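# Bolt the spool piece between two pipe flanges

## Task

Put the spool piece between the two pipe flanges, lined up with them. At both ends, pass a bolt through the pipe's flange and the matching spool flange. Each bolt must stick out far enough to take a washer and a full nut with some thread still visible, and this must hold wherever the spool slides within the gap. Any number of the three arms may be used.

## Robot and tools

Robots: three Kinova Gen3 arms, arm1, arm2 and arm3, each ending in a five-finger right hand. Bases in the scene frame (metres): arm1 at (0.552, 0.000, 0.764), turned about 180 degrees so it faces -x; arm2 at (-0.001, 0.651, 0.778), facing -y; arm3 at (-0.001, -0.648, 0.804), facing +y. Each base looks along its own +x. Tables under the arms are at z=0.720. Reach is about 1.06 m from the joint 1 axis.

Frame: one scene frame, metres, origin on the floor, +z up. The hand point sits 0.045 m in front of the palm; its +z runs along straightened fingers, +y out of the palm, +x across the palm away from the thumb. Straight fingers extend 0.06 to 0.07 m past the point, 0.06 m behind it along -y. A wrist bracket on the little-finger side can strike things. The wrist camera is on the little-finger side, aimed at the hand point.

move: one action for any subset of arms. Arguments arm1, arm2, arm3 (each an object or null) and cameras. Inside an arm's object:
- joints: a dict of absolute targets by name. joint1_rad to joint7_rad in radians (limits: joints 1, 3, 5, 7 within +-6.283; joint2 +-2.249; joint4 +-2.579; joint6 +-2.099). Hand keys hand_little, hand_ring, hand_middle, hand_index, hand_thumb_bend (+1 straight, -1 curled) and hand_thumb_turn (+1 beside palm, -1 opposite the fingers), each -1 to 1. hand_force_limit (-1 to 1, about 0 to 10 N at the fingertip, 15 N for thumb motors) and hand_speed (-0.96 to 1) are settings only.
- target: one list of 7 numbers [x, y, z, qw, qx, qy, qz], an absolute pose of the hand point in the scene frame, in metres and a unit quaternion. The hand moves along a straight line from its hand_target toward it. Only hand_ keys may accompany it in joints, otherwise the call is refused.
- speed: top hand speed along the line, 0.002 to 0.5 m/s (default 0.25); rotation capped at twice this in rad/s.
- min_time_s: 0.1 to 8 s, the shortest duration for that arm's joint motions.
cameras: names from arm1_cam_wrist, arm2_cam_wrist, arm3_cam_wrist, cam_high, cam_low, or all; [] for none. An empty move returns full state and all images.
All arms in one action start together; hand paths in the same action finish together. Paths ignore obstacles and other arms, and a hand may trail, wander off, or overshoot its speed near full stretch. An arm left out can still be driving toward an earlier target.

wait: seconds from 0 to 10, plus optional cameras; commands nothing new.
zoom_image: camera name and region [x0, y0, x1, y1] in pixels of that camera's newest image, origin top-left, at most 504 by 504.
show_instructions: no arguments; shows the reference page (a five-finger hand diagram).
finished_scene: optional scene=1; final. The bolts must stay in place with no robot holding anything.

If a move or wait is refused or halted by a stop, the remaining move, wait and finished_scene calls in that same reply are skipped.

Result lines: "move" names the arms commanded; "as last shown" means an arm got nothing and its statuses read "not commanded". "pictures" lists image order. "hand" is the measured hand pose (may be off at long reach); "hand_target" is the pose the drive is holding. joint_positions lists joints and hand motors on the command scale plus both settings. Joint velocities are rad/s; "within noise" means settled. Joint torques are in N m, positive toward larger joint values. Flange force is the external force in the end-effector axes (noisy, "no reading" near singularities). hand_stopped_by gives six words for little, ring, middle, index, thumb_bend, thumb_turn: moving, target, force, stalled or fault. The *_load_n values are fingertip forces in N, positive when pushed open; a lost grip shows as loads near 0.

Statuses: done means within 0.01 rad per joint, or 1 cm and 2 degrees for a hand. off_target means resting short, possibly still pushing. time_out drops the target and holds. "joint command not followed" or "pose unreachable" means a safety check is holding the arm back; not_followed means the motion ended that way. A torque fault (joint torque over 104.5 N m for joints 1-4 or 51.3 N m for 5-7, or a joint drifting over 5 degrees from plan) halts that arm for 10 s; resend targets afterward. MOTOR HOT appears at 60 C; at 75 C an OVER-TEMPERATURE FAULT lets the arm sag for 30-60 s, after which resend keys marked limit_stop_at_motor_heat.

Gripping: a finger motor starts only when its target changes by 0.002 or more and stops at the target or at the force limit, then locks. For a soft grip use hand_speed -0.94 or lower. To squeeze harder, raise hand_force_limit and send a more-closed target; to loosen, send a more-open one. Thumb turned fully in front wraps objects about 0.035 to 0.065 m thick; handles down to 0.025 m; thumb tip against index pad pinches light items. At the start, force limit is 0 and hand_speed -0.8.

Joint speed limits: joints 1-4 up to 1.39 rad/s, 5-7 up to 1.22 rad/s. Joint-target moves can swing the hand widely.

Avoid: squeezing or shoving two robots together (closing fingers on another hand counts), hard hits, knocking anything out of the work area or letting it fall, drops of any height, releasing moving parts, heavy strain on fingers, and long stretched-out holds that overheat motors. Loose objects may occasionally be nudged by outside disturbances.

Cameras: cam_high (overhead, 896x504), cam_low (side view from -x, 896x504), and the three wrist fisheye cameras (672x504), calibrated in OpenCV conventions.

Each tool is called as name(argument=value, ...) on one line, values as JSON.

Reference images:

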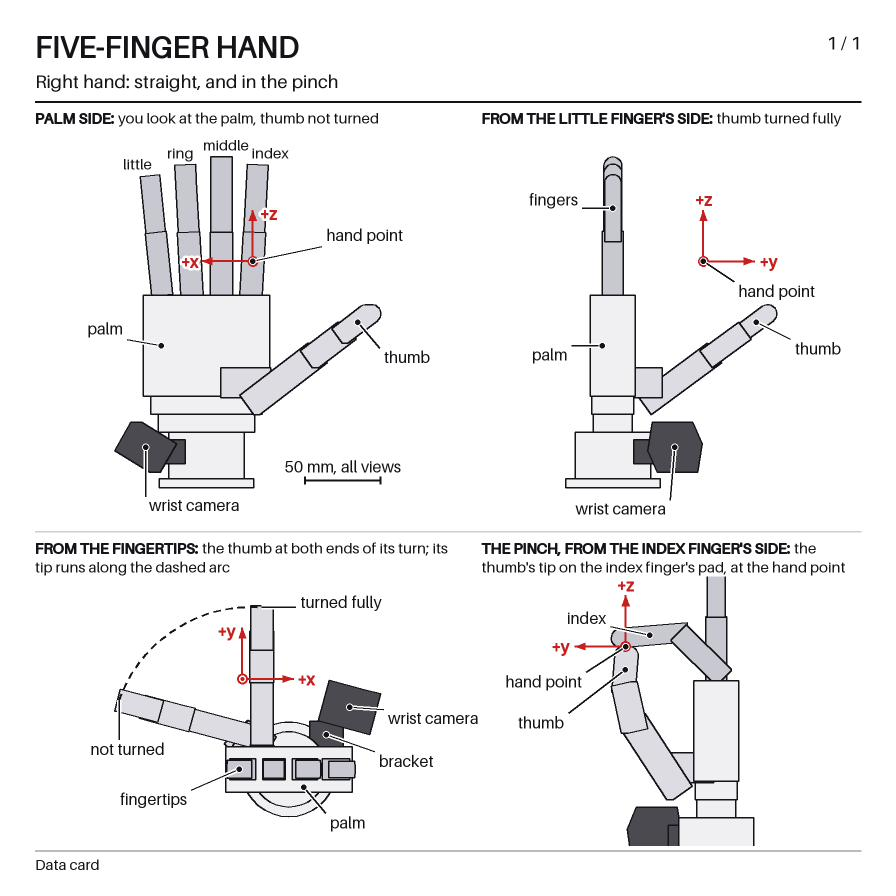

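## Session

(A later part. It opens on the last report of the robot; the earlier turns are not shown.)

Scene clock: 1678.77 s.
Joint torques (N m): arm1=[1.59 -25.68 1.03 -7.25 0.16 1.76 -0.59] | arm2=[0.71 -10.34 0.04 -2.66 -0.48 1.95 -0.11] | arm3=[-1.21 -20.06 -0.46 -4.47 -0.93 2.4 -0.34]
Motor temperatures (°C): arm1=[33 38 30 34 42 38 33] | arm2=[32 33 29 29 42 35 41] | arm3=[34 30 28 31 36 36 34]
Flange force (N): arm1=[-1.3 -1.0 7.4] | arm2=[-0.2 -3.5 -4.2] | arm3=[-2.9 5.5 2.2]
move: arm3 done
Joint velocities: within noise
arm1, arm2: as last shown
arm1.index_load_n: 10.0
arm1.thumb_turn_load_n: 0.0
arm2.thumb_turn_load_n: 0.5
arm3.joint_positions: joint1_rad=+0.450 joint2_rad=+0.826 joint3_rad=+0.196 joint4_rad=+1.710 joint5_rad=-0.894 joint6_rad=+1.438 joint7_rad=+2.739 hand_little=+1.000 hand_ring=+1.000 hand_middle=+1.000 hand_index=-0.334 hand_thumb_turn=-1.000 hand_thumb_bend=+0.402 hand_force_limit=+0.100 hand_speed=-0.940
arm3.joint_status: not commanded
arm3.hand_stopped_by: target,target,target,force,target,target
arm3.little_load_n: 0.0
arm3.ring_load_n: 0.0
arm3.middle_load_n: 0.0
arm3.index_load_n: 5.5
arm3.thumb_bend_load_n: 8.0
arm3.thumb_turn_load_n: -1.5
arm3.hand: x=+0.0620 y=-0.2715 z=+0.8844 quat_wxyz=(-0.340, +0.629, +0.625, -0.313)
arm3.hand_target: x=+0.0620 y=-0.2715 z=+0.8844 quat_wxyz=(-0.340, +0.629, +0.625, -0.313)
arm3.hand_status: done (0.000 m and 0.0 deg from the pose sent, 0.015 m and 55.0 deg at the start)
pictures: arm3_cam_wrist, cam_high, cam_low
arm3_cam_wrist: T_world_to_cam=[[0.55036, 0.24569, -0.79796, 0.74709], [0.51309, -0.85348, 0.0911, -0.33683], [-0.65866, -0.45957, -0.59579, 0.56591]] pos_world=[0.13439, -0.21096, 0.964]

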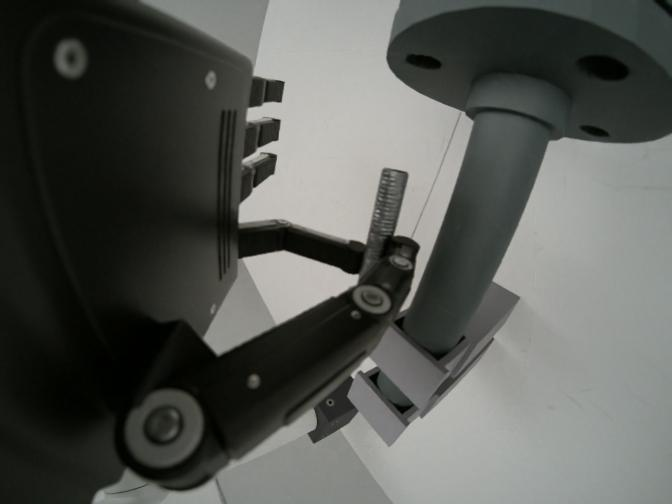

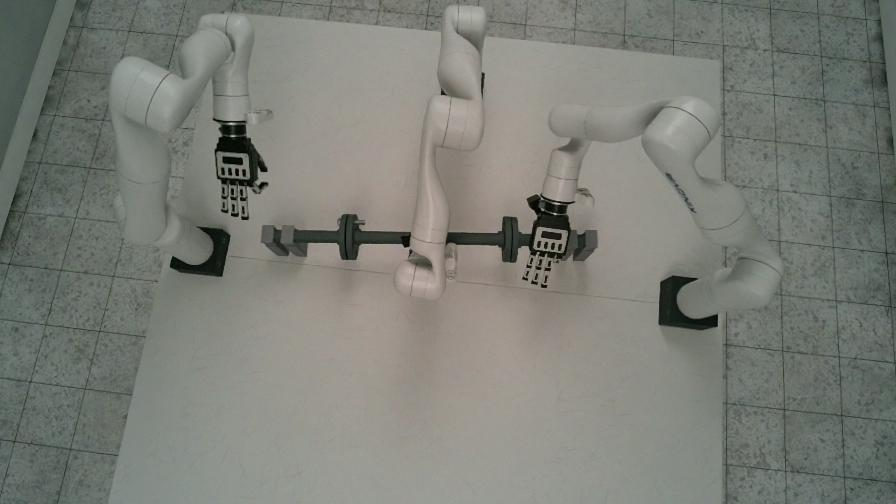

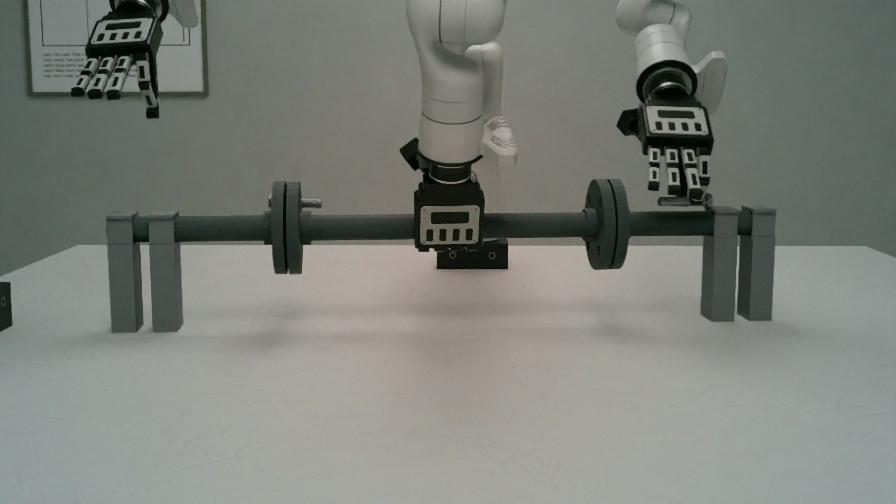

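move(arm3={"target": [0.0587, -0.2269, 0.8841, -0.3446, 0.6349, 0.6189, -0.3085], "speed": 0.05}, cameras=["arm3_cam_wrist", "cam_low", "cam_high"])

zoom_image(camera="arm3_cam_wrist", region=[340, 40, 580, 280])

zoom_image(camera="cam_low", region=[590, 160, 700, 270])

zoom_image(camera="cam_high", region=[490, 200, 570, 280])

Scene clock: 1738.50 s.
Joint torques (N m): arm1=[1.63 -25.67 1.03 -7.28 0.15 1.75 -0.57] | arm2=[0.7 -10.32 -0.01 -2.72 -0.43 1.96 -0.15] | arm3=[-1.24 -21.22 -0.53 -5.08 -1.1 2.26 -0.34]
Motor temperatures (°C): arm1=[33 38 29 34 41 38 33] | arm2=[32 33 28 29 42 35 41] | arm3=[34 30 28 31 36 36 34]
Flange force (N): arm1=[-1.3 -0.8 7.5] | arm2=[-0.2 -3.7 -4.0] | arm3=[-2.7 5.2 1.9]
move: arm3 done
Joint velocities: within noise
arm1, arm2: as last shown
arm1.little_load_n: 6.5
arm1.index_load_n: 9.5
arm2.ring_load_n: -0.5
arm2.thumb_turn_load_n: 0.0
arm3.joint_positions: joint1_rad=+0.417 joint2_rad=+0.869 joint3_rad=+0.184 joint4_rad=+1.594 joint5_rad=-0.937 joint6_rad=+1.452 joint7_rad=+2.650 hand_little=+1.000 hand_ring=+1.000 hand_middle=+1.000 hand_index=-0.334 hand_thumb_turn=-1.000 hand_thumb_bend=+0.402 hand_force_limit=+0.100 hand_speed=-0.940
arm3.joint_status: not commanded
arm3.hand_stopped_by: target,target,target,force,target,target
arm3.little_load_n: 0.0
arm3.ring_load_n: 0.0
arm3.middle_load_n: 0.0
arm3.index_load_n: 5.5
arm3.thumb_bend_load_n: 8.0
arm3.thumb_turn_load_n: -1.5
arm3.hand: x=+0.0587 y=-0.2269 z=+0.8841 quat_wxyz=(-0.345, +0.635, +0.619, -0.309)
arm3.hand_target: x=+0.0587 y=-0.2269 z=+0.8841 quat_wxyz=(-0.345, +0.635, +0.619, -0.309)
arm3.hand_status: done (0.000 m and 0.0 deg from the pose sent, 0.045 m and 1.2 deg at the start)
pictures: arm3_cam_wrist, cam_high, cam_low
arm3_cam_wrist: T_world_to_cam=[[0.55505, 0.23679, -0.79741, 0.73494], [0.49518, -0.86432, 0.08802, -0.2957], [-0.66837, -0.44372, -0.59699, 0.58919]] pos_world=[0.1323, -0.16817, 0.96381]

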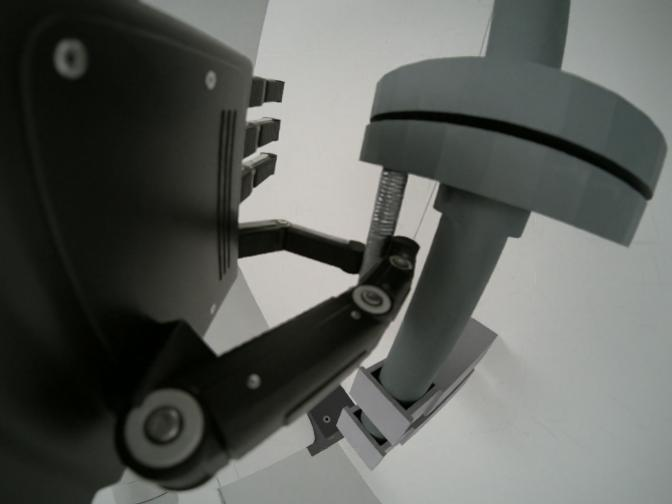

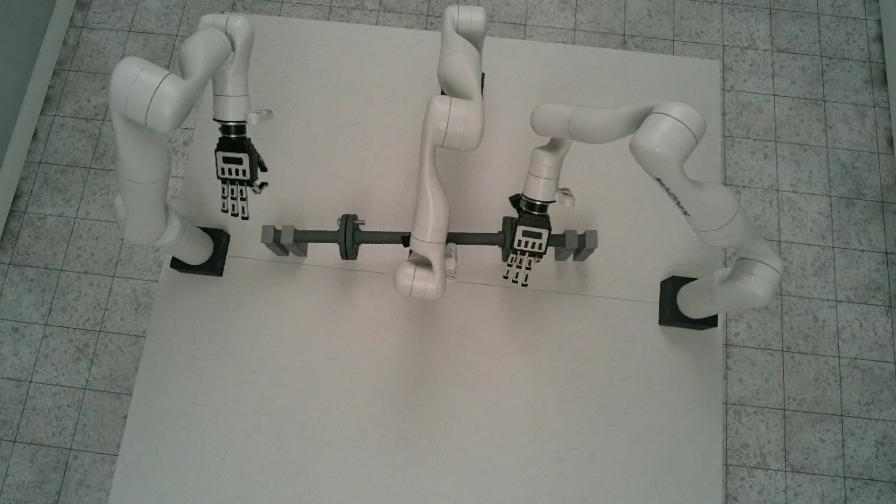

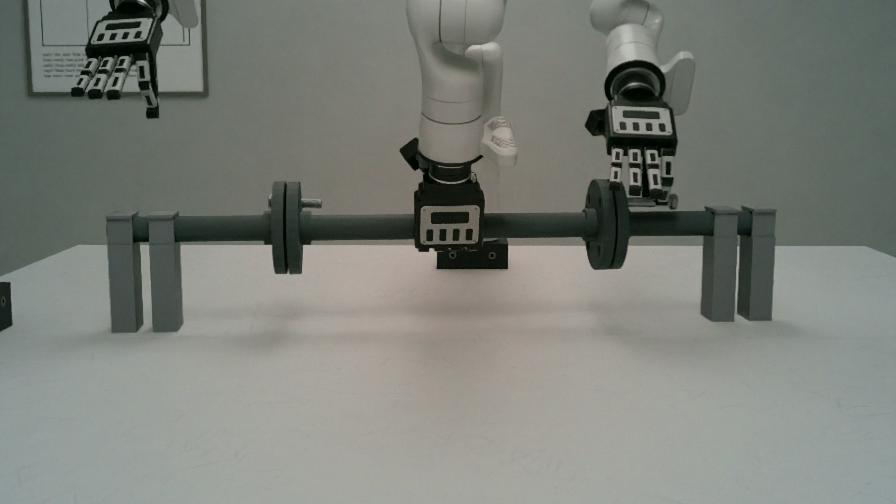

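Scaled by 2.100 from the camera's image (finer frame: 960x720).

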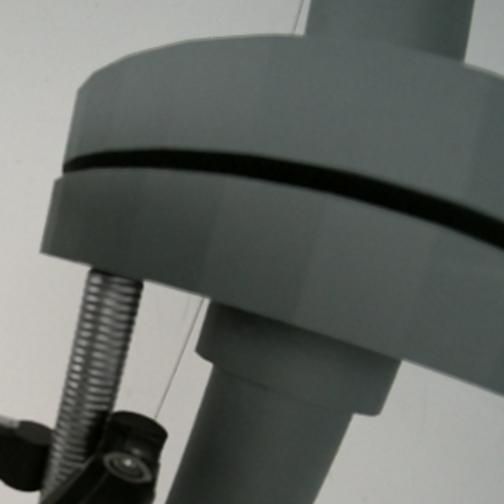

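Scaled by 4.582 from the camera's image (finer frame: 1280x720).

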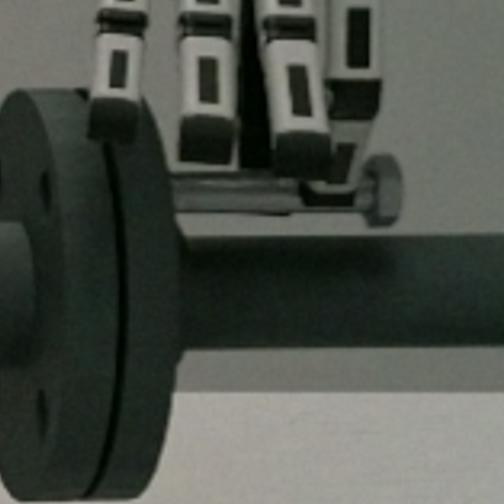

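Scaled by 6.300 from the camera's image (finer frame: 1280x720).

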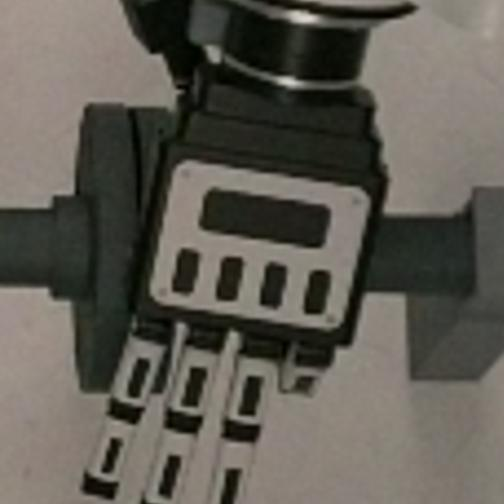

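move(arm3={"target": [0.0578, -0.2219, 0.8840, -0.3446, 0.6349, 0.6189, -0.3085], "speed": 0.01}, cameras=["arm3_cam_wrist", "cam_low"])

zoom_image(camera="arm3_cam_wrist", region=[340, 100, 480, 280])

zoom_image(camera="cam_low", region=[610, 175, 690, 235])

Scene clock: 1757.20 s.
Joint torques (N m): arm1=[1.64 -25.67 1.02 -7.26 0.13 1.75 -0.57] | arm2=[0.73 -10.34 0.06 -2.78 -0.46 1.96 -0.13] | arm3=[-1.07 -21.41 -0.56 -5.2 -1.12 2.21 -0.31]
Motor temperatures (°C): arm1=[33 38 29 34 41 38 33] | arm2=[32 33 28 29 42 35 41] | arm3=[34 30 28 31 36 36 34]
Flange force (N): arm1=[-1.3 -0.9 7.4] | arm2=[0.0 -3.6 -3.9] | arm3=[-2.6 5.0 2.1]
move: arm3 done
Joint velocities: within noise
arm1, arm2: as last shown
arm2.ring_load_n: 0.0
arm3.joint_positions: joint1_rad=+0.412 joint2_rad=+0.874 joint3_rad=+0.183 joint4_rad=+1.580 joint5_rad=-0.940 joint6_rad=+1.454 joint7_rad=+2.640 hand_little=+1.000 hand_ring=+1.000 hand_middle=+1.000 hand_index=-0.334 hand_thumb_turn=-1.000 hand_thumb_bend=+0.402 hand_force_limit=+0.100 hand_speed=-0.940
arm3.joint_status: not commanded
arm3.hand_stopped_by: target,target,target,force,target,target
arm3.little_load_n: 0.0
arm3.ring_load_n: 0.0
arm3.middle_load_n: 0.0
arm3.index_load_n: 5.5
arm3.thumb_bend_load_n: 8.0
arm3.thumb_turn_load_n: -2.0
arm3.hand: x=+0.0578 y=-0.2219 z=+0.8840 quat_wxyz=(-0.345, +0.635, +0.619, -0.308)
arm3.hand_target: x=+0.0578 y=-0.2219 z=+0.8840 quat_wxyz=(-0.345, +0.635, +0.619, -0.308)
arm3.hand_status: done (0.000 m and 0.0 deg from the pose sent, 0.005 m and 0.0 deg at the start)
arm3_cam_wrist: T_world_to_cam=[[0.55502, 0.23684, -0.79741, 0.73419], [0.49521, -0.86431, 0.08798, -0.29088], [-0.66837, -0.44372, -0.59699, 0.59075]] pos_world=[0.1314, -0.16317, 0.96371]

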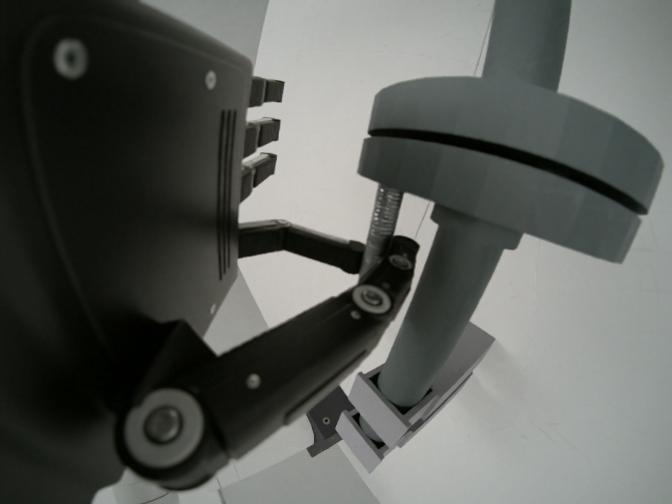

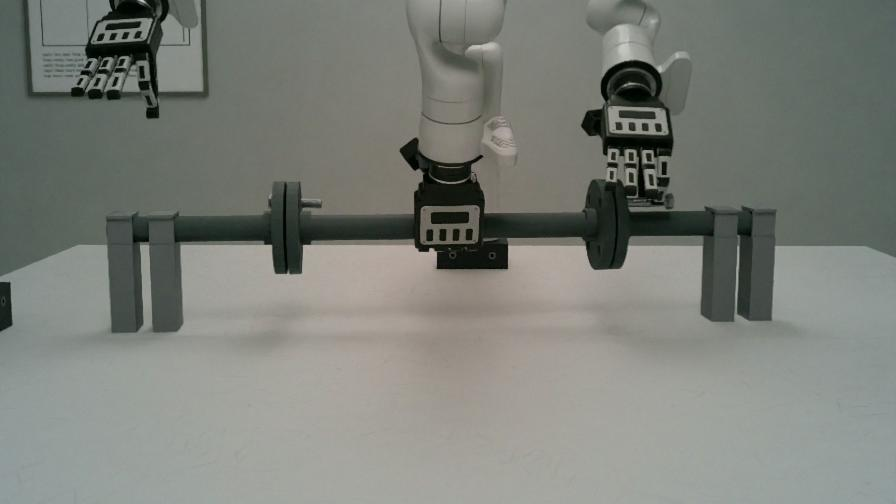

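Scaled by 2.800 from the camera's image (finer frame: 960x720).

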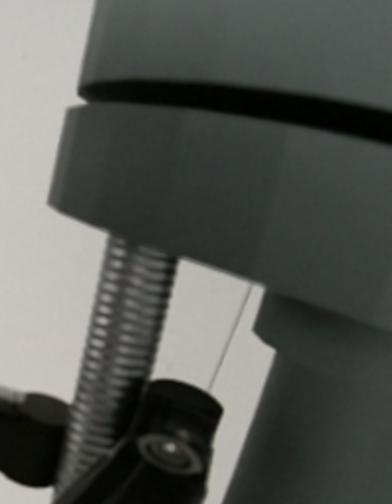

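Scaled by 6.300 from the camera's image (finer frame: 1280x720).

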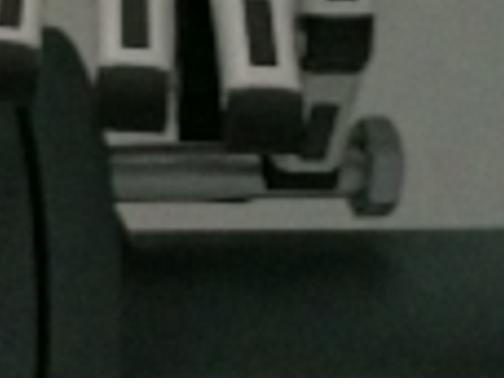

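move(arm3={"target": [0.0574, -0.2179, 0.8840, -0.3446, 0.6349, 0.6189, -0.3085], "speed": 0.01}, cameras=["cam_low", "cam_high"])

Scene clock: 1784.20 s.
Joint torques (N m): arm1=[1.58 -25.69 1.03 -7.27 0.16 1.74 -0.59] | arm2=[0.69 -10.37 0.08 -2.71 -0.44 1.92 -0.13] | arm3=[-1.08 -21.44 -0.45 -5.23 -1.1 2.21 -0.34]
Motor temperatures (°C): arm1=[33 39 29 34 41 38 33] | arm2=[32 33 28 29 42 35 41] | arm3=[34 30 28 31 36 36 34]
Flange force (N): arm1=[-1.3 -0.9 7.5] | arm2=[-0.2 -3.6 -4.2] | arm3=[-2.6 4.9 2.1]
move: arm3 done
Joint velocities: within noise
arm1, arm2: as last shown
arm1.little_load_n: 7.0
arm1.index_load_n: 10.0
arm1.thumb_bend_load_n: 10.5
arm2.little_load_n: -0.5
arm3.joint_positions: joint1_rad=+0.409 joint2_rad=+0.879 joint3_rad=+0.182 joint4_rad=+1.567 joint5_rad=-0.942 joint6_rad=+1.457 joint7_rad=+2.631 hand_little=+1.000 hand_ring=+1.000 hand_middle=+1.000 hand_index=-0.334 hand_thumb_turn=-1.000 hand_thumb_bend=+0.402 hand_force_limit=+0.100 hand_speed=-0.940
arm3.joint_status: not commanded
arm3.hand_stopped_by: target,target,target,force,target,target
arm3.little_load_n: 0.0
arm3.ring_load_n: 0.0
arm3.middle_load_n: 0.0
arm3.index_load_n: 5.5
arm3.thumb_bend_load_n: 8.0
arm3.thumb_turn_load_n: -2.0
arm3.hand: x=+0.0574 y=-0.2179 z=+0.8840 quat_wxyz=(-0.345, +0.635, +0.619, -0.308)
arm3.hand_target: x=+0.0574 y=-0.2179 z=+0.8840 quat_wxyz=(-0.345, +0.635, +0.619, -0.308)
arm3.hand_status: done (0.000 m and 0.0 deg from the pose sent, 0.004 m and 0.0 deg at the start)
pictures: cam_high, cam_low

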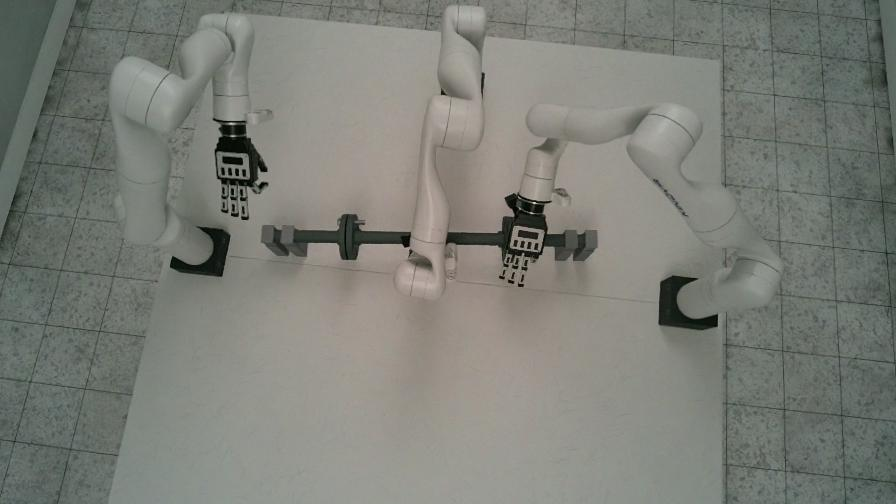

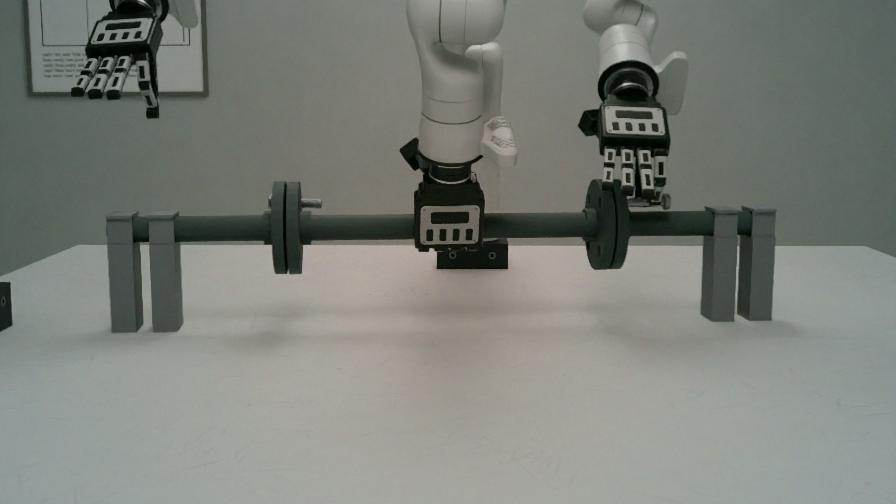

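move(arm3={"target": [0.0570, -0.2139, 0.8840, -0.3446, 0.6349, 0.6189, -0.3085], "speed": 0.01}, cameras=["cam_low", "arm3_cam_wrist"])

zoom_image(camera="cam_low", region=[560, 140, 720, 260])

Scene clock: 1798.23 s.
Joint torques (N m): arm1=[1.58 -25.69 1.07 -7.25 0.16 1.74 -0.59] | arm2=[0.76 -10.36 0.05 -2.71 -0.42 1.95 -0.12] | arm3=[-1.07 -21.65 -0.49 -5.37 -1.18 2.13 -0.32]
Motor temperatures (°C): arm1=[33 39 29 34 41 38 33] | arm2=[32 33 28 29 42 35 41] | arm3=[34 30 28 31 36 36 34]
Flange force (N): arm1=[-1.2 -1.0 7.4] | arm2=[0.0 -3.5 -4.2] | arm3=[-2.7 5.0 2.0]
move: arm3 done
Joint velocities: within noise
arm1: as last shown
arm1.index_load_n: 9.5
arm1.thumb_bend_load_n: 11.0
arm1.thumb_turn_load_n: 0.5
arm2.joint_positions: joint1_rad=-0.534 joint2_rad=+0.515 joint3_rad=-0.853 joint4_rad=+1.911 joint5_rad=+0.477 joint6_rad=+1.885 joint7_rad=-3.231 hand_little=+1.000 hand_ring=+1.000 hand_middle=+1.000 hand_index=-0.280 hand_thumb_turn=-1.000 hand_thumb_bend=+0.800 hand_force_limit=+0.100 hand_speed=-0.600
arm2.joint_status: not commanded
arm2.hand_stopped_by: target,target,target,target,target,target
arm2.little_load_n: 0.0
arm2.ring_load_n: 0.0
arm2.middle_load_n: 0.0
arm2.index_load_n: 0.0
arm2.thumb_bend_load_n: 0.0
arm2.thumb_turn_load_n: 0.0
arm2.hand: x=+0.1200 y=+0.4200 z=+1.0000 quat_wxyz=(+0.308, -0.636, -0.616, +0.347)
arm2.hand_target: x=+0.1200 y=+0.4200 z=+1.0000 quat_wxyz=(+0.308, -0.636, -0.616, +0.347)
arm2.hand_status: not commanded
arm3.joint_positions: joint1_rad=+0.405 joint2_rad=+0.884 joint3_rad=+0.181 joint4_rad=+1.555 joint5_rad=-0.945 joint6_rad=+1.459 joint7_rad=+2.622 hand_little=+1.000 hand_ring=+1.000 hand_middle=+1.000 hand_index=-0.334 hand_thumb_turn=-1.000 hand_thumb_bend=+0.402 hand_force_limit=+0.100 hand_speed=-0.940
arm3.joint_status: not commanded
arm3.hand_stopped_by: target,target,target,force,target,target
arm3.little_load_n: 0.0
arm3.ring_load_n: 0.0
arm3.middle_load_n: 0.0
arm3.index_load_n: 5.0
arm3.thumb_bend_load_n: 8.0
arm3.thumb_turn_load_n: -2.5
arm3.hand: x=+0.0570 y=-0.2139 z=+0.8840 quat_wxyz=(-0.345, +0.635, +0.619, -0.308)
arm3.hand_target: x=+0.0570 y=-0.2139 z=+0.8840 quat_wxyz=(-0.345, +0.635, +0.619, -0.308)
arm3.hand_status: done (0.000 m and 0.0 deg from the pose sent, 0.004 m and 0.0 deg at the start)
pictures: arm3_cam_wrist, cam_low
arm3_cam_wrist: T_world_to_cam=[[0.55505, 0.23679, -0.79741, 0.73272], [0.49518, -0.86432, 0.08802, -0.28361], [-0.66837, -0.44372, -0.59699, 0.59376]] pos_world=[0.1306, -0.15517, 0.96371]

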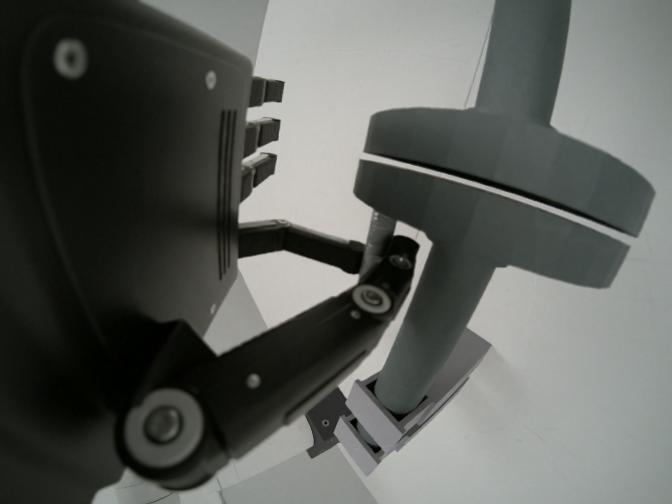

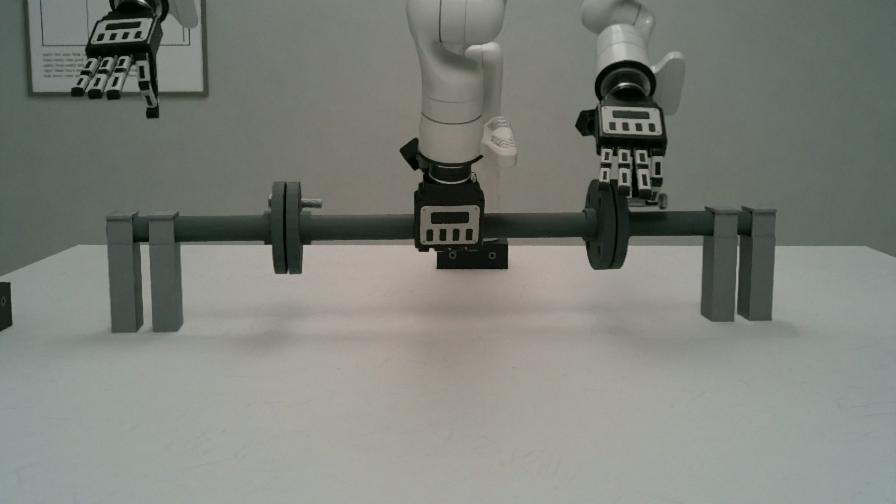

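Scaled by 3.150 from the camera's image (finer frame: 1280x720).

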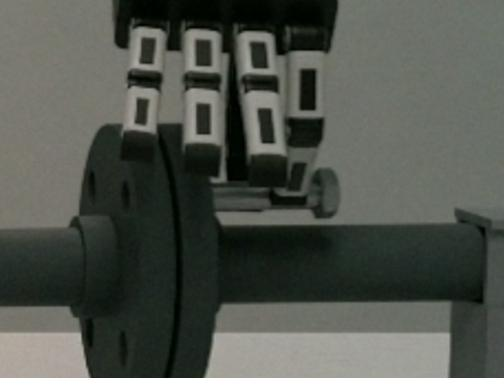

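zoom_image(camera="arm3_cam_wrist", region=[320, 130, 480, 310])

move(arm3={"target": [0.0566, -0.2094, 0.8840, -0.3446, 0.6349, 0.6189, -0.3085], "speed": 0.01}, cameras=["cam_low", "arm3_cam_wrist"])

zoom_image(camera="arm3_cam_wrist", region=[320, 130, 480, 310])

Scaled by 2.800 from the camera's image (finer frame: 960x720).

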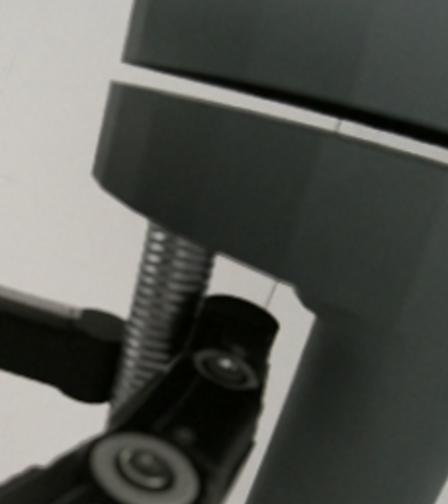

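Scene clock: 1815.07 s.
Joint torques (N m): arm1=[1.6 -25.69 1.04 -7.28 0.16 1.74 -0.58] | arm2=[0.73 -10.31 -0.02 -2.68 -0.47 2 -0.12] | arm3=[-1.02 -21.83 -0.42 -5.45 -1.17 2.11 -0.34]
Motor temperatures (°C): arm1=[33 39 29 34 41 38 33] | arm2=[32 33 28 29 42 35 41] | arm3=[34 30 28 31 36 36 34]
Flange force (N): arm1=[-1.3 -0.9 7.5] | arm2=[-0.2 -3.5 -4.1] | arm3=[-2.7 5.0 2.2]
move: arm3 done
Joint velocities: within noise
arm1, arm2: as last shown
arm1.thumb_turn_load_n: 0.0
arm3.joint_positions: joint1_rad=+0.402 joint2_rad=+0.889 joint3_rad=+0.180 joint4_rad=+1.540 joint5_rad=-0.947 joint6_rad=+1.462 joint7_rad=+2.613 hand_little=+1.000 hand_ring=+1.000 hand_middle=+1.000 hand_index=-0.334 hand_thumb_turn=-1.000 hand_thumb_bend=+0.402 hand_force_limit=+0.100 hand_speed=-0.940
arm3.joint_status: not commanded
arm3.hand_stopped_by: target,target,target,force,target,target
arm3.little_load_n: 0.0
arm3.ring_load_n: 0.0
arm3.middle_load_n: 0.0
arm3.index_load_n: 5.5
arm3.thumb_bend_load_n: 7.5
arm3.thumb_turn_load_n: -2.5
arm3.hand: x=+0.0566 y=-0.2094 z=+0.8840 quat_wxyz=(-0.345, +0.635, +0.619, -0.308)
arm3.hand_target: x=+0.0566 y=-0.2094 z=+0.8840 quat_wxyz=(-0.345, +0.635, +0.619, -0.308)
arm3.hand_status: done (0.000 m and 0.0 deg from the pose sent, 0.005 m and 0.0 deg at the start)
pictures: arm3_cam_wrist, cam_low
arm3_cam_wrist: T_world_to_cam=[[0.55513, 0.23681, -0.79734, 0.73176], [0.4951, -0.86437, 0.08798, -0.27953], [-0.66836, -0.44361, -0.59708, 0.59566]] pos_world=[0.1303, -0.15067, 0.96371]

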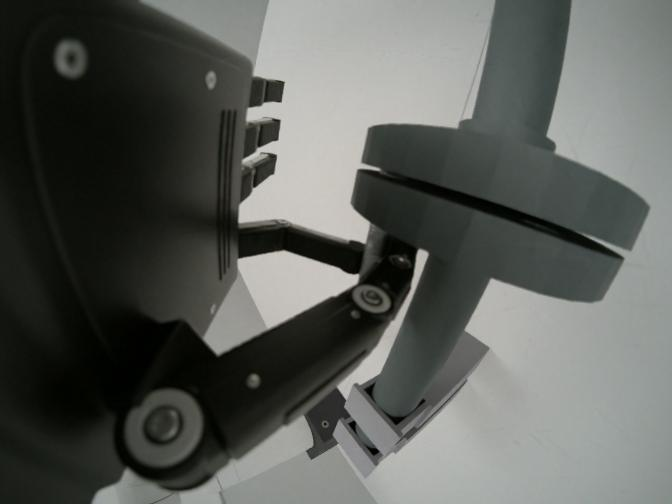

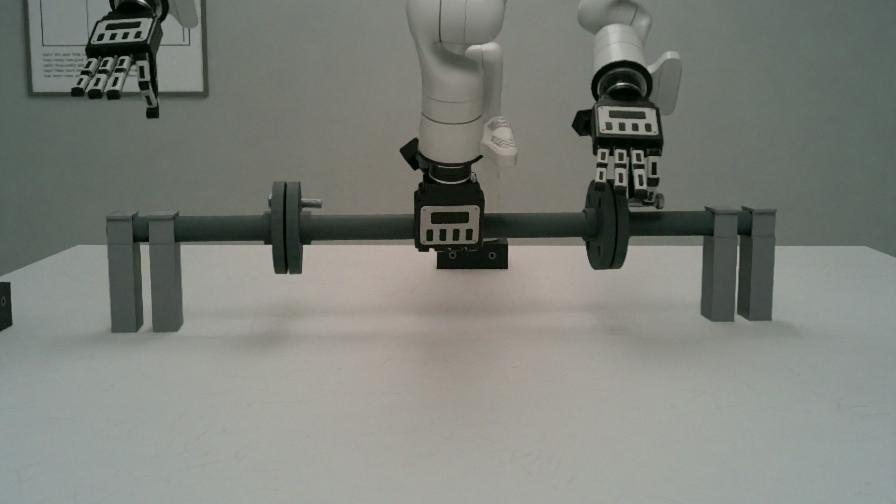

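Scaled by 2.800 from the camera's image (finer frame: 960x720).

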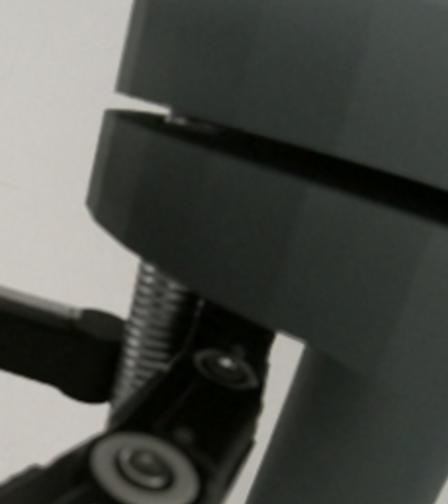

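move(arm3={"target": [0.05635, -0.2069, 0.8840, -0.3446, 0.6349, 0.6189, -0.3085], "speed": 0.01}, cameras=["cam_low", "arm3_cam_wrist"])

zoom_image(camera="arm3_cam_wrist", region=[340, 140, 440, 240])

Scene clock: 1821.17 s.
Joint torques (N m): arm1=[1.37 -25.65 0.85 -6.95 0.19 1.96 -0.38] | arm2=[0.69 -10.33 0.03 -2.67 -0.46 1.93 -0.16] | arm3=[-0.68 -22.23 -0.1 -6.1 -1.31 1.8 -0.26]
Motor temperatures (°C): arm1=[33 39 29 34 41 38 33] | arm2=[32 33 28 29 42 35 41] | arm3=[34 30 28 31 36 36 34]
Flange force (N): arm1=[-1.0 -1.9 7.2] | arm2=[-0.3 -3.7 -4.2] | arm3=[-3.7 4.5 3.1]
move: arm3 done
Joint velocities: within noise
arm1.joint_positions: joint1_rad=-0.060 joint2_rad=+1.029 joint3_rad=+0.165 joint4_rad=+1.103 joint5_rad=-0.097 joint6_rad=+1.460 joint7_rad=+0.184 hand_little=-0.642 hand_ring=-0.623 hand_middle=-0.623 hand_index=-0.622 hand_thumb_turn=-1.000 hand_thumb_bend=+0.426 hand_force_limit=+0.500 hand_speed=-0.800
arm1.joint_status: not commanded
arm1.hand_stopped_by: force,force,force,force,force,target
arm1.little_load_n: 6.5
arm1.ring_load_n: 7.5
arm1.middle_load_n: 7.5
arm1.index_load_n: 9.5
arm1.thumb_bend_load_n: 10.5
arm1.thumb_turn_load_n: 0.0
arm1.hand: x=+0.1191 y=+0.0124 z=+0.8373 quat_wxyz=(-0.154, -0.656, -0.721, -0.160)
arm1.hand_target: x=+0.1191 y=+0.0124 z=+0.8373 quat_wxyz=(-0.154, -0.656, -0.721, -0.160)
arm1.hand_status: not commanded
arm2: as last shown
arm3.joint_positions: joint1_rad=+0.400 joint2_rad=+0.892 joint3_rad=+0.179 joint4_rad=+1.532 joint5_rad=-0.949 joint6_rad=+1.464 joint7_rad=+2.607 hand_little=+1.000 hand_ring=+1.000 hand_middle=+1.000 hand_index=-0.334 hand_thumb_turn=-1.000 hand_thumb_bend=+0.402 hand_force_limit=+0.100 hand_speed=-0.940
arm3.joint_status: not commanded
arm3.hand_stopped_by: target,target,target,force,target,target
arm3.little_load_n: 0.0
arm3.ring_load_n: 0.0
arm3.middle_load_n: 0.0
arm3.index_load_n: 6.0
arm3.thumb_bend_load_n: 7.5
arm3.thumb_turn_load_n: -2.5
arm3.hand: x=+0.0563 y=-0.2069 z=+0.8840 quat_wxyz=(-0.345, +0.635, +0.619, -0.308)
arm3.hand_target: x=+0.0563 y=-0.2069 z=+0.8840 quat_wxyz=(-0.345, +0.635, +0.619, -0.308)
arm3.hand_status: done (0.000 m and 0.0 deg from the pose sent, 0.003 m and 0.0 deg at the start)
pictures: arm3_cam_wrist, cam_low
arm3_cam_wrist: T_world_to_cam=[[0.55506, 0.2368, -0.79739, 0.73139], [0.49512, -0.86436, 0.08797, -0.27721], [-0.6684, -0.44364, -0.59702, 0.59651]] pos_world=[0.13, -0.14817, 0.96371]

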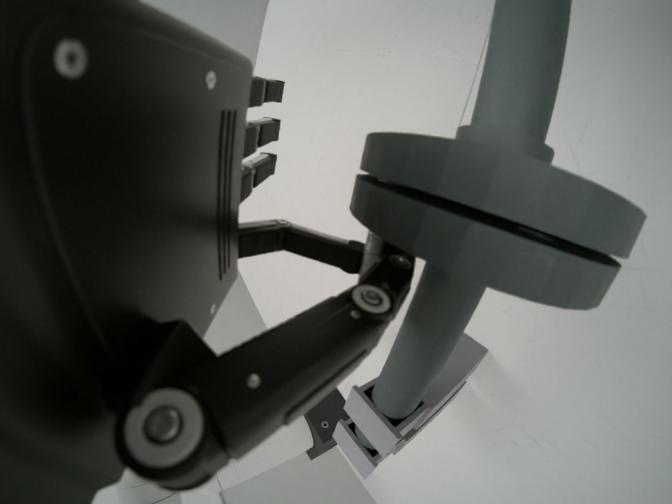

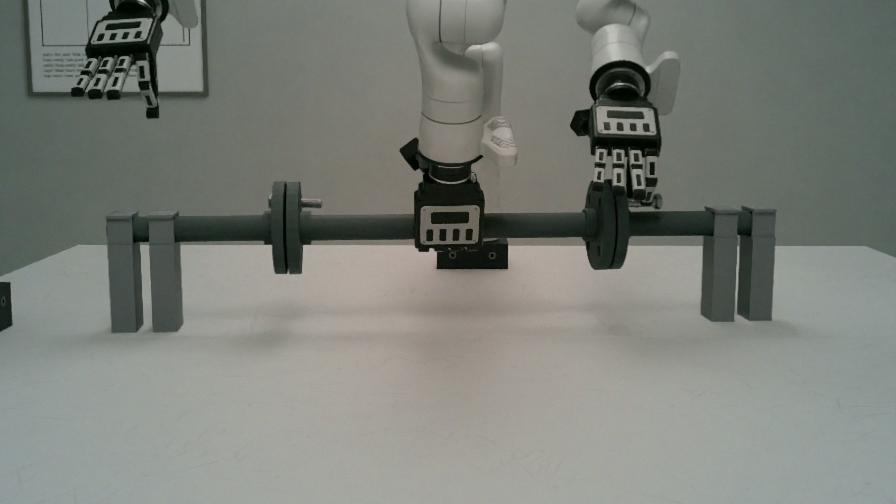

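Scaled by 5.040 from the camera's image (finer frame: 960x720).

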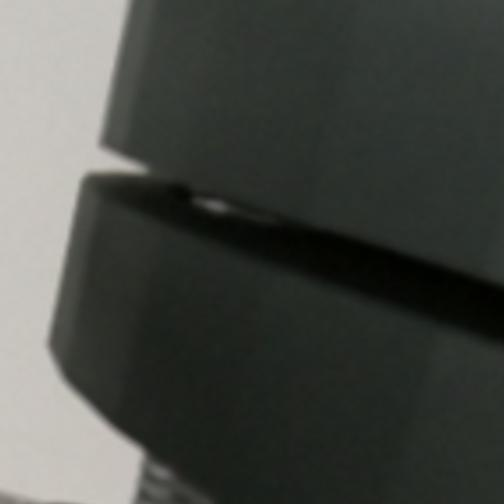

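move(arm3={"target": [0.0564, -0.2089, 0.8840, -0.3446, 0.6349, 0.6189, -0.3085], "speed": 0.01})

move(arm3={"target": [0.0558, -0.2089, 0.8840, -0.3446, 0.6349, 0.6189, -0.3085], "speed": 0.01})

move(arm3={"target": [0.0557, -0.2069, 0.8840, -0.3446, 0.6349, 0.6189, -0.3085], "speed": 0.01}, cameras=["cam_low", "arm3_cam_wrist"])

zoom_image(camera="arm3_cam_wrist", region=[340, 140, 440, 240])

Scene clock: 1834.77 s.
Joint torques (N m): arm1=[1.62 -25.67 1.11 -7.28 0.15 1.78 -0.56] | arm2=[0.69 -10.31 0.07 -2.66 -0.52 1.98 -0.1] | arm3=[-1.11 -21.72 -0.52 -5.4 -1.13 2.19 -0.36]
Motor temperatures (°C): arm1=[33 39 29 34 41 38 33] | arm2=[32 33 28 29 42 35 41] | arm3=[34 30 28 31 36 36 34]
Flange force (N): arm1=[-1.4 -0.7 7.6] | arm2=[-0.3 -3.6 -4.1] | arm3=[-2.8 4.9 2.1]
move: arm3 done
Joint velocities: within noise
arm1, arm2: as last shown
arm1.ring_load_n: 8.0
arm1.thumb_bend_load_n: 11.0
arm3.joint_positions: joint1_rad=+0.401 joint2_rad=+0.889 joint3_rad=+0.180 joint4_rad=+1.539 joint5_rad=-0.948 joint6_rad=+1.462 joint7_rad=+2.612 hand_little=+1.000 hand_ring=+1.000 hand_middle=+1.000 hand_index=-0.334 hand_thumb_turn=-1.000 hand_thumb_bend=+0.402 hand_force_limit=+0.100 hand_speed=-0.940
arm3.joint_status: not commanded
arm3.hand_stopped_by: target,target,target,force,target,target
arm3.little_load_n: 0.0
arm3.ring_load_n: 0.0
arm3.middle_load_n: 0.0
arm3.index_load_n: 5.5
arm3.thumb_bend_load_n: 7.5
arm3.thumb_turn_load_n: -2.0
arm3.hand: x=+0.0564 y=-0.2089 z=+0.8840 quat_wxyz=(-0.345, +0.635, +0.619, -0.308)
arm3.hand_target: x=+0.0564 y=-0.2089 z=+0.8840 quat_wxyz=(-0.345, +0.635, +0.619, -0.308)
arm3.hand_status: done (0.000 m and 0.0 deg from the pose sent, 0.002 m and 0.0 deg at the start)
pictures: none

Scene clock: 1835.73 s.
Joint torques (N m): arm1=[1.62 -25.71 1.06 -7.26 0.16 1.76 -0.58] | arm2=[0.73 -10.33 0.05 -2.75 -0.44 2.02 -0.14] | arm3=[-1.13 -21.75 -0.59 -5.34 -1.18 2.22 -0.36]
Motor temperatures (°C): arm1=[33 39 29 34 41 38 33] | arm2=[32 33 28 29 42 35 41] | arm3=[34 30 28 31 36 36 34]
Flange force (N): arm1=[-1.3 -1.0 7.5] | arm2=[0.0 -3.6 -3.8] | arm3=[-2.6 5.1 2.0]
move: arm3 done
Joint velocities: within noise
arm1, arm2: as last shown
arm1.little_load_n: 7.0
arm3.joint_positions: joint1_rad=+0.400 joint2_rad=+0.889 joint3_rad=+0.179 joint4_rad=+1.540 joint5_rad=-0.948 joint6_rad=+1.461 joint7_rad=+2.612 hand_little=+1.000 hand_ring=+1.000 hand_middle=+1.000 hand_index=-0.334 hand_thumb_turn=-1.000 hand_thumb_bend=+0.402 hand_force_limit=+0.100 hand_speed=-0.940
arm3.joint_status: not commanded
arm3.hand_stopped_by: target,target,target,force,target,target
arm3.little_load_n: 0.0
arm3.ring_load_n: 0.0
arm3.middle_load_n: 0.0
arm3.index_load_n: 5.5
arm3.thumb_bend_load_n: 8.0
arm3.thumb_turn_load_n: -2.0
arm3.hand: x=+0.0558 y=-0.2089 z=+0.8840 quat_wxyz=(-0.345, +0.635, +0.619, -0.308)
arm3.hand_target: x=+0.0558 y=-0.2089 z=+0.8840 quat_wxyz=(-0.345, +0.635, +0.619, -0.308)
arm3.hand_status: done (0.000 m and 0.0 deg from the pose sent, 0.001 m and 0.0 deg at the start)
pictures: none

Scene clock: 1836.70 s.
Joint torques (N m): arm1=[1.6 -25.66 1.08 -7.28 0.14 1.75 -0.59] | arm2=[0.73 -10.35 0.02 -2.67 -0.46 1.97 -0.11] | arm3=[-1.12 -21.87 -0.46 -5.49 -1.17 2.14 -0.33]
Motor temperatures (°C): arm1=[33 39 29 34 41 38 33] | arm2=[32 33 28 29 42 35 41] | arm3=[34 30 28 31 36 36 34]
Flange force (N): arm1=[-1.3 -0.8 7.5] | arm2=[-0.2 -3.4 -4.1] | arm3=[-2.8 5.0 2.1]
move: arm3 done
Joint velocities: within noise
arm1, arm2: as last shown
arm1.little_load_n: 6.5
arm3.joint_positions: joint1_rad=+0.399 joint2_rad=+0.891 joint3_rad=+0.179 joint4_rad=+1.534 joint5_rad=-0.949 joint6_rad=+1.463 joint7_rad=+2.607 hand_little=+1.000 hand_ring=+1.000 hand_middle=+1.000 hand_index=-0.334 hand_thumb_turn=-1.000 hand_thumb_bend=+0.402 hand_force_limit=+0.100 hand_speed=-0.940
arm3.joint_status: not commanded
arm3.hand_stopped_by: target,target,target,force,target,target
arm3.little_load_n: 0.0
arm3.ring_load_n: 0.0
arm3.middle_load_n: 0.0
arm3.index_load_n: 5.5
arm3.thumb_bend_load_n: 8.0
arm3.thumb_turn_load_n: -2.0
arm3.hand: x=+0.0557 y=-0.2069 z=+0.8840 quat_wxyz=(-0.345, +0.635, +0.619, -0.309)
arm3.hand_target: x=+0.0557 y=-0.2069 z=+0.8840 quat_wxyz=(-0.345, +0.635, +0.619, -0.309)
arm3.hand_status: done (0.000 m and 0.0 deg from the pose sent, 0.002 m and 0.0 deg at the start)
pictures: arm3_cam_wrist, cam_low
arm3_cam_wrist: T_world_to_cam=[[0.55503, 0.23677, -0.79742, 0.73181], [0.49509, -0.86438, 0.08794, -0.27684], [-0.66846, -0.44361, -0.59698, 0.59602]] pos_world=[0.1293, -0.14817, 0.96371]

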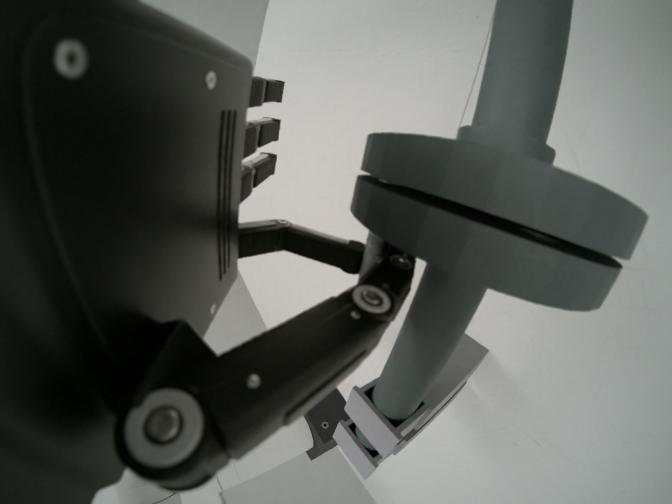

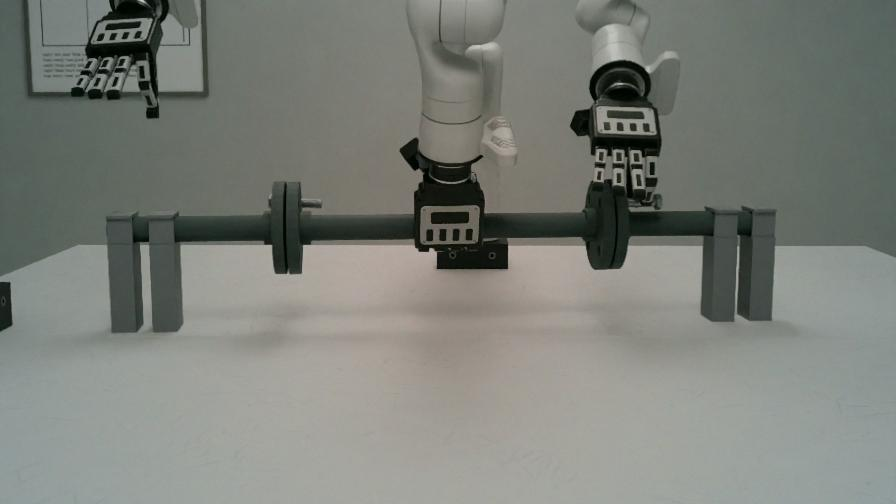

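Scaled by 5.040 from the camera's image (finer frame: 960x720).

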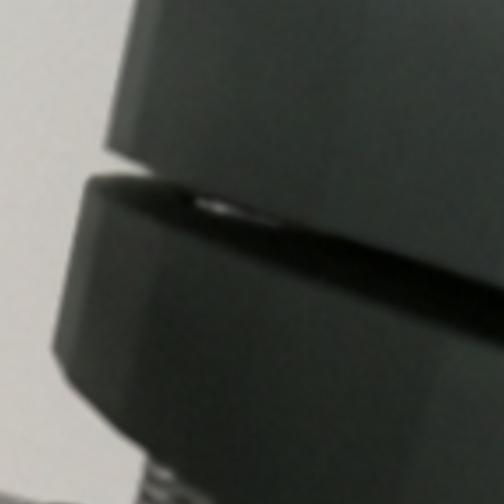

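Contact gone. Advance 2 mm.

move(arm3={"target": [0.0555, -0.2049, 0.8840, -0.3446, 0.6349, 0.6189, -0.3085], "speed": 0.01}, cameras=["arm3_cam_wrist"])

zoom_image(camera="arm3_cam_wrist", region=[340, 140, 440, 240])

Scene clock: 1841.60 s.
Joint torques (N m): arm1=[1.65 -25.69 1.01 -7.23 0.16 1.75 -0.57] | arm2=[0.72 -10.36 -0.02 -2.74 -0.46 1.99 -0.12] | arm3=[-0.95 -22.04 -0.4 -5.6 -1.19 2.11 -0.32]
Motor temperatures (°C): arm1=[33 39 29 34 41 38 33] | arm2=[32 33 28 29 42 35 41] | arm3=[34 30 28 31 36 36 34]
Flange force (N): arm1=[-1.3 -1.1 7.4] | arm2=[-0.1 -3.5 -3.9] | arm3=[-2.8 4.9 2.5]
move: arm3 done
Joint velocities: within noise
arm1, arm2: as last shown
arm2.little_load_n: -0.5
arm3.joint_positions: joint1_rad=+0.397 joint2_rad=+0.894 joint3_rad=+0.178 joint4_rad=+1.527 joint5_rad=-0.950 joint6_rad=+1.464 joint7_rad=+2.603 hand_little=+1.000 hand_ring=+1.000 hand_middle=+1.000 hand_index=-0.334 hand_thumb_turn=-1.000 hand_thumb_bend=+0.402 hand_force_limit=+0.100 hand_speed=-0.940
arm3.joint_status: not commanded
arm3.hand_stopped_by: target,target,target,force,target,target
arm3.little_load_n: 0.0
arm3.ring_load_n: 0.0
arm3.middle_load_n: 0.0
arm3.index_load_n: 5.5
arm3.thumb_bend_load_n: 7.5
arm3.thumb_turn_load_n: -2.0
arm3.hand: x=+0.0555 y=-0.2049 z=+0.8840 quat_wxyz=(-0.345, +0.635, +0.619, -0.308)
arm3.hand_target: x=+0.0555 y=-0.2049 z=+0.8840 quat_wxyz=(-0.345, +0.635, +0.619, -0.308)
arm3.hand_status: done (0.000 m and 0.0 deg from the pose sent, 0.002 m and 0.0 deg at the start)
arm3_cam_wrist: T_world_to_cam=[[0.55512, 0.23683, -0.79734, 0.73137], [0.49512, -0.86436, 0.08796, -0.27503], [-0.66836, -0.44361, -0.59708, 0.59686]] pos_world=[0.1291, -0.14617, 0.96371]

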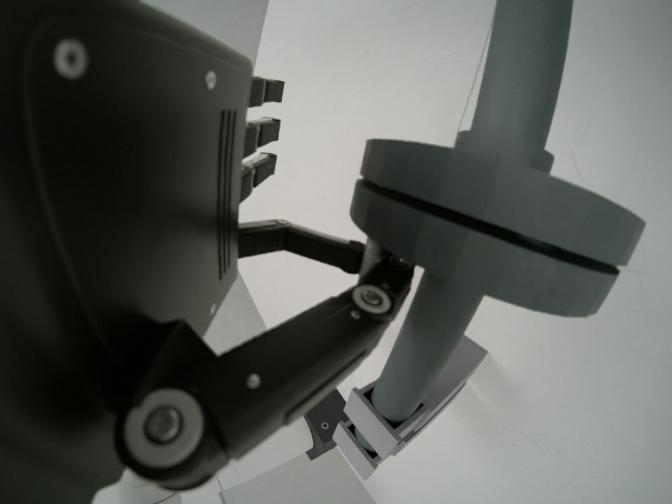

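Scaled by 5.040 from the camera's image (finer frame: 960x720).

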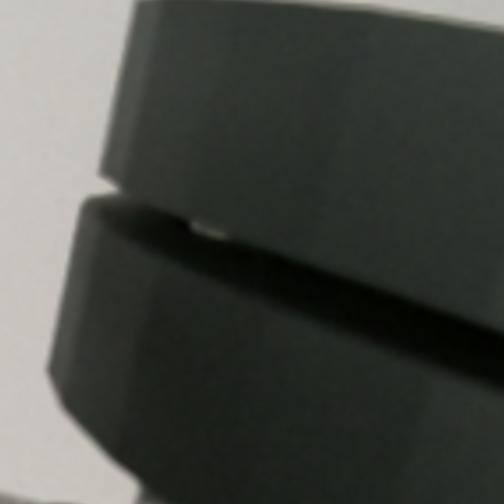

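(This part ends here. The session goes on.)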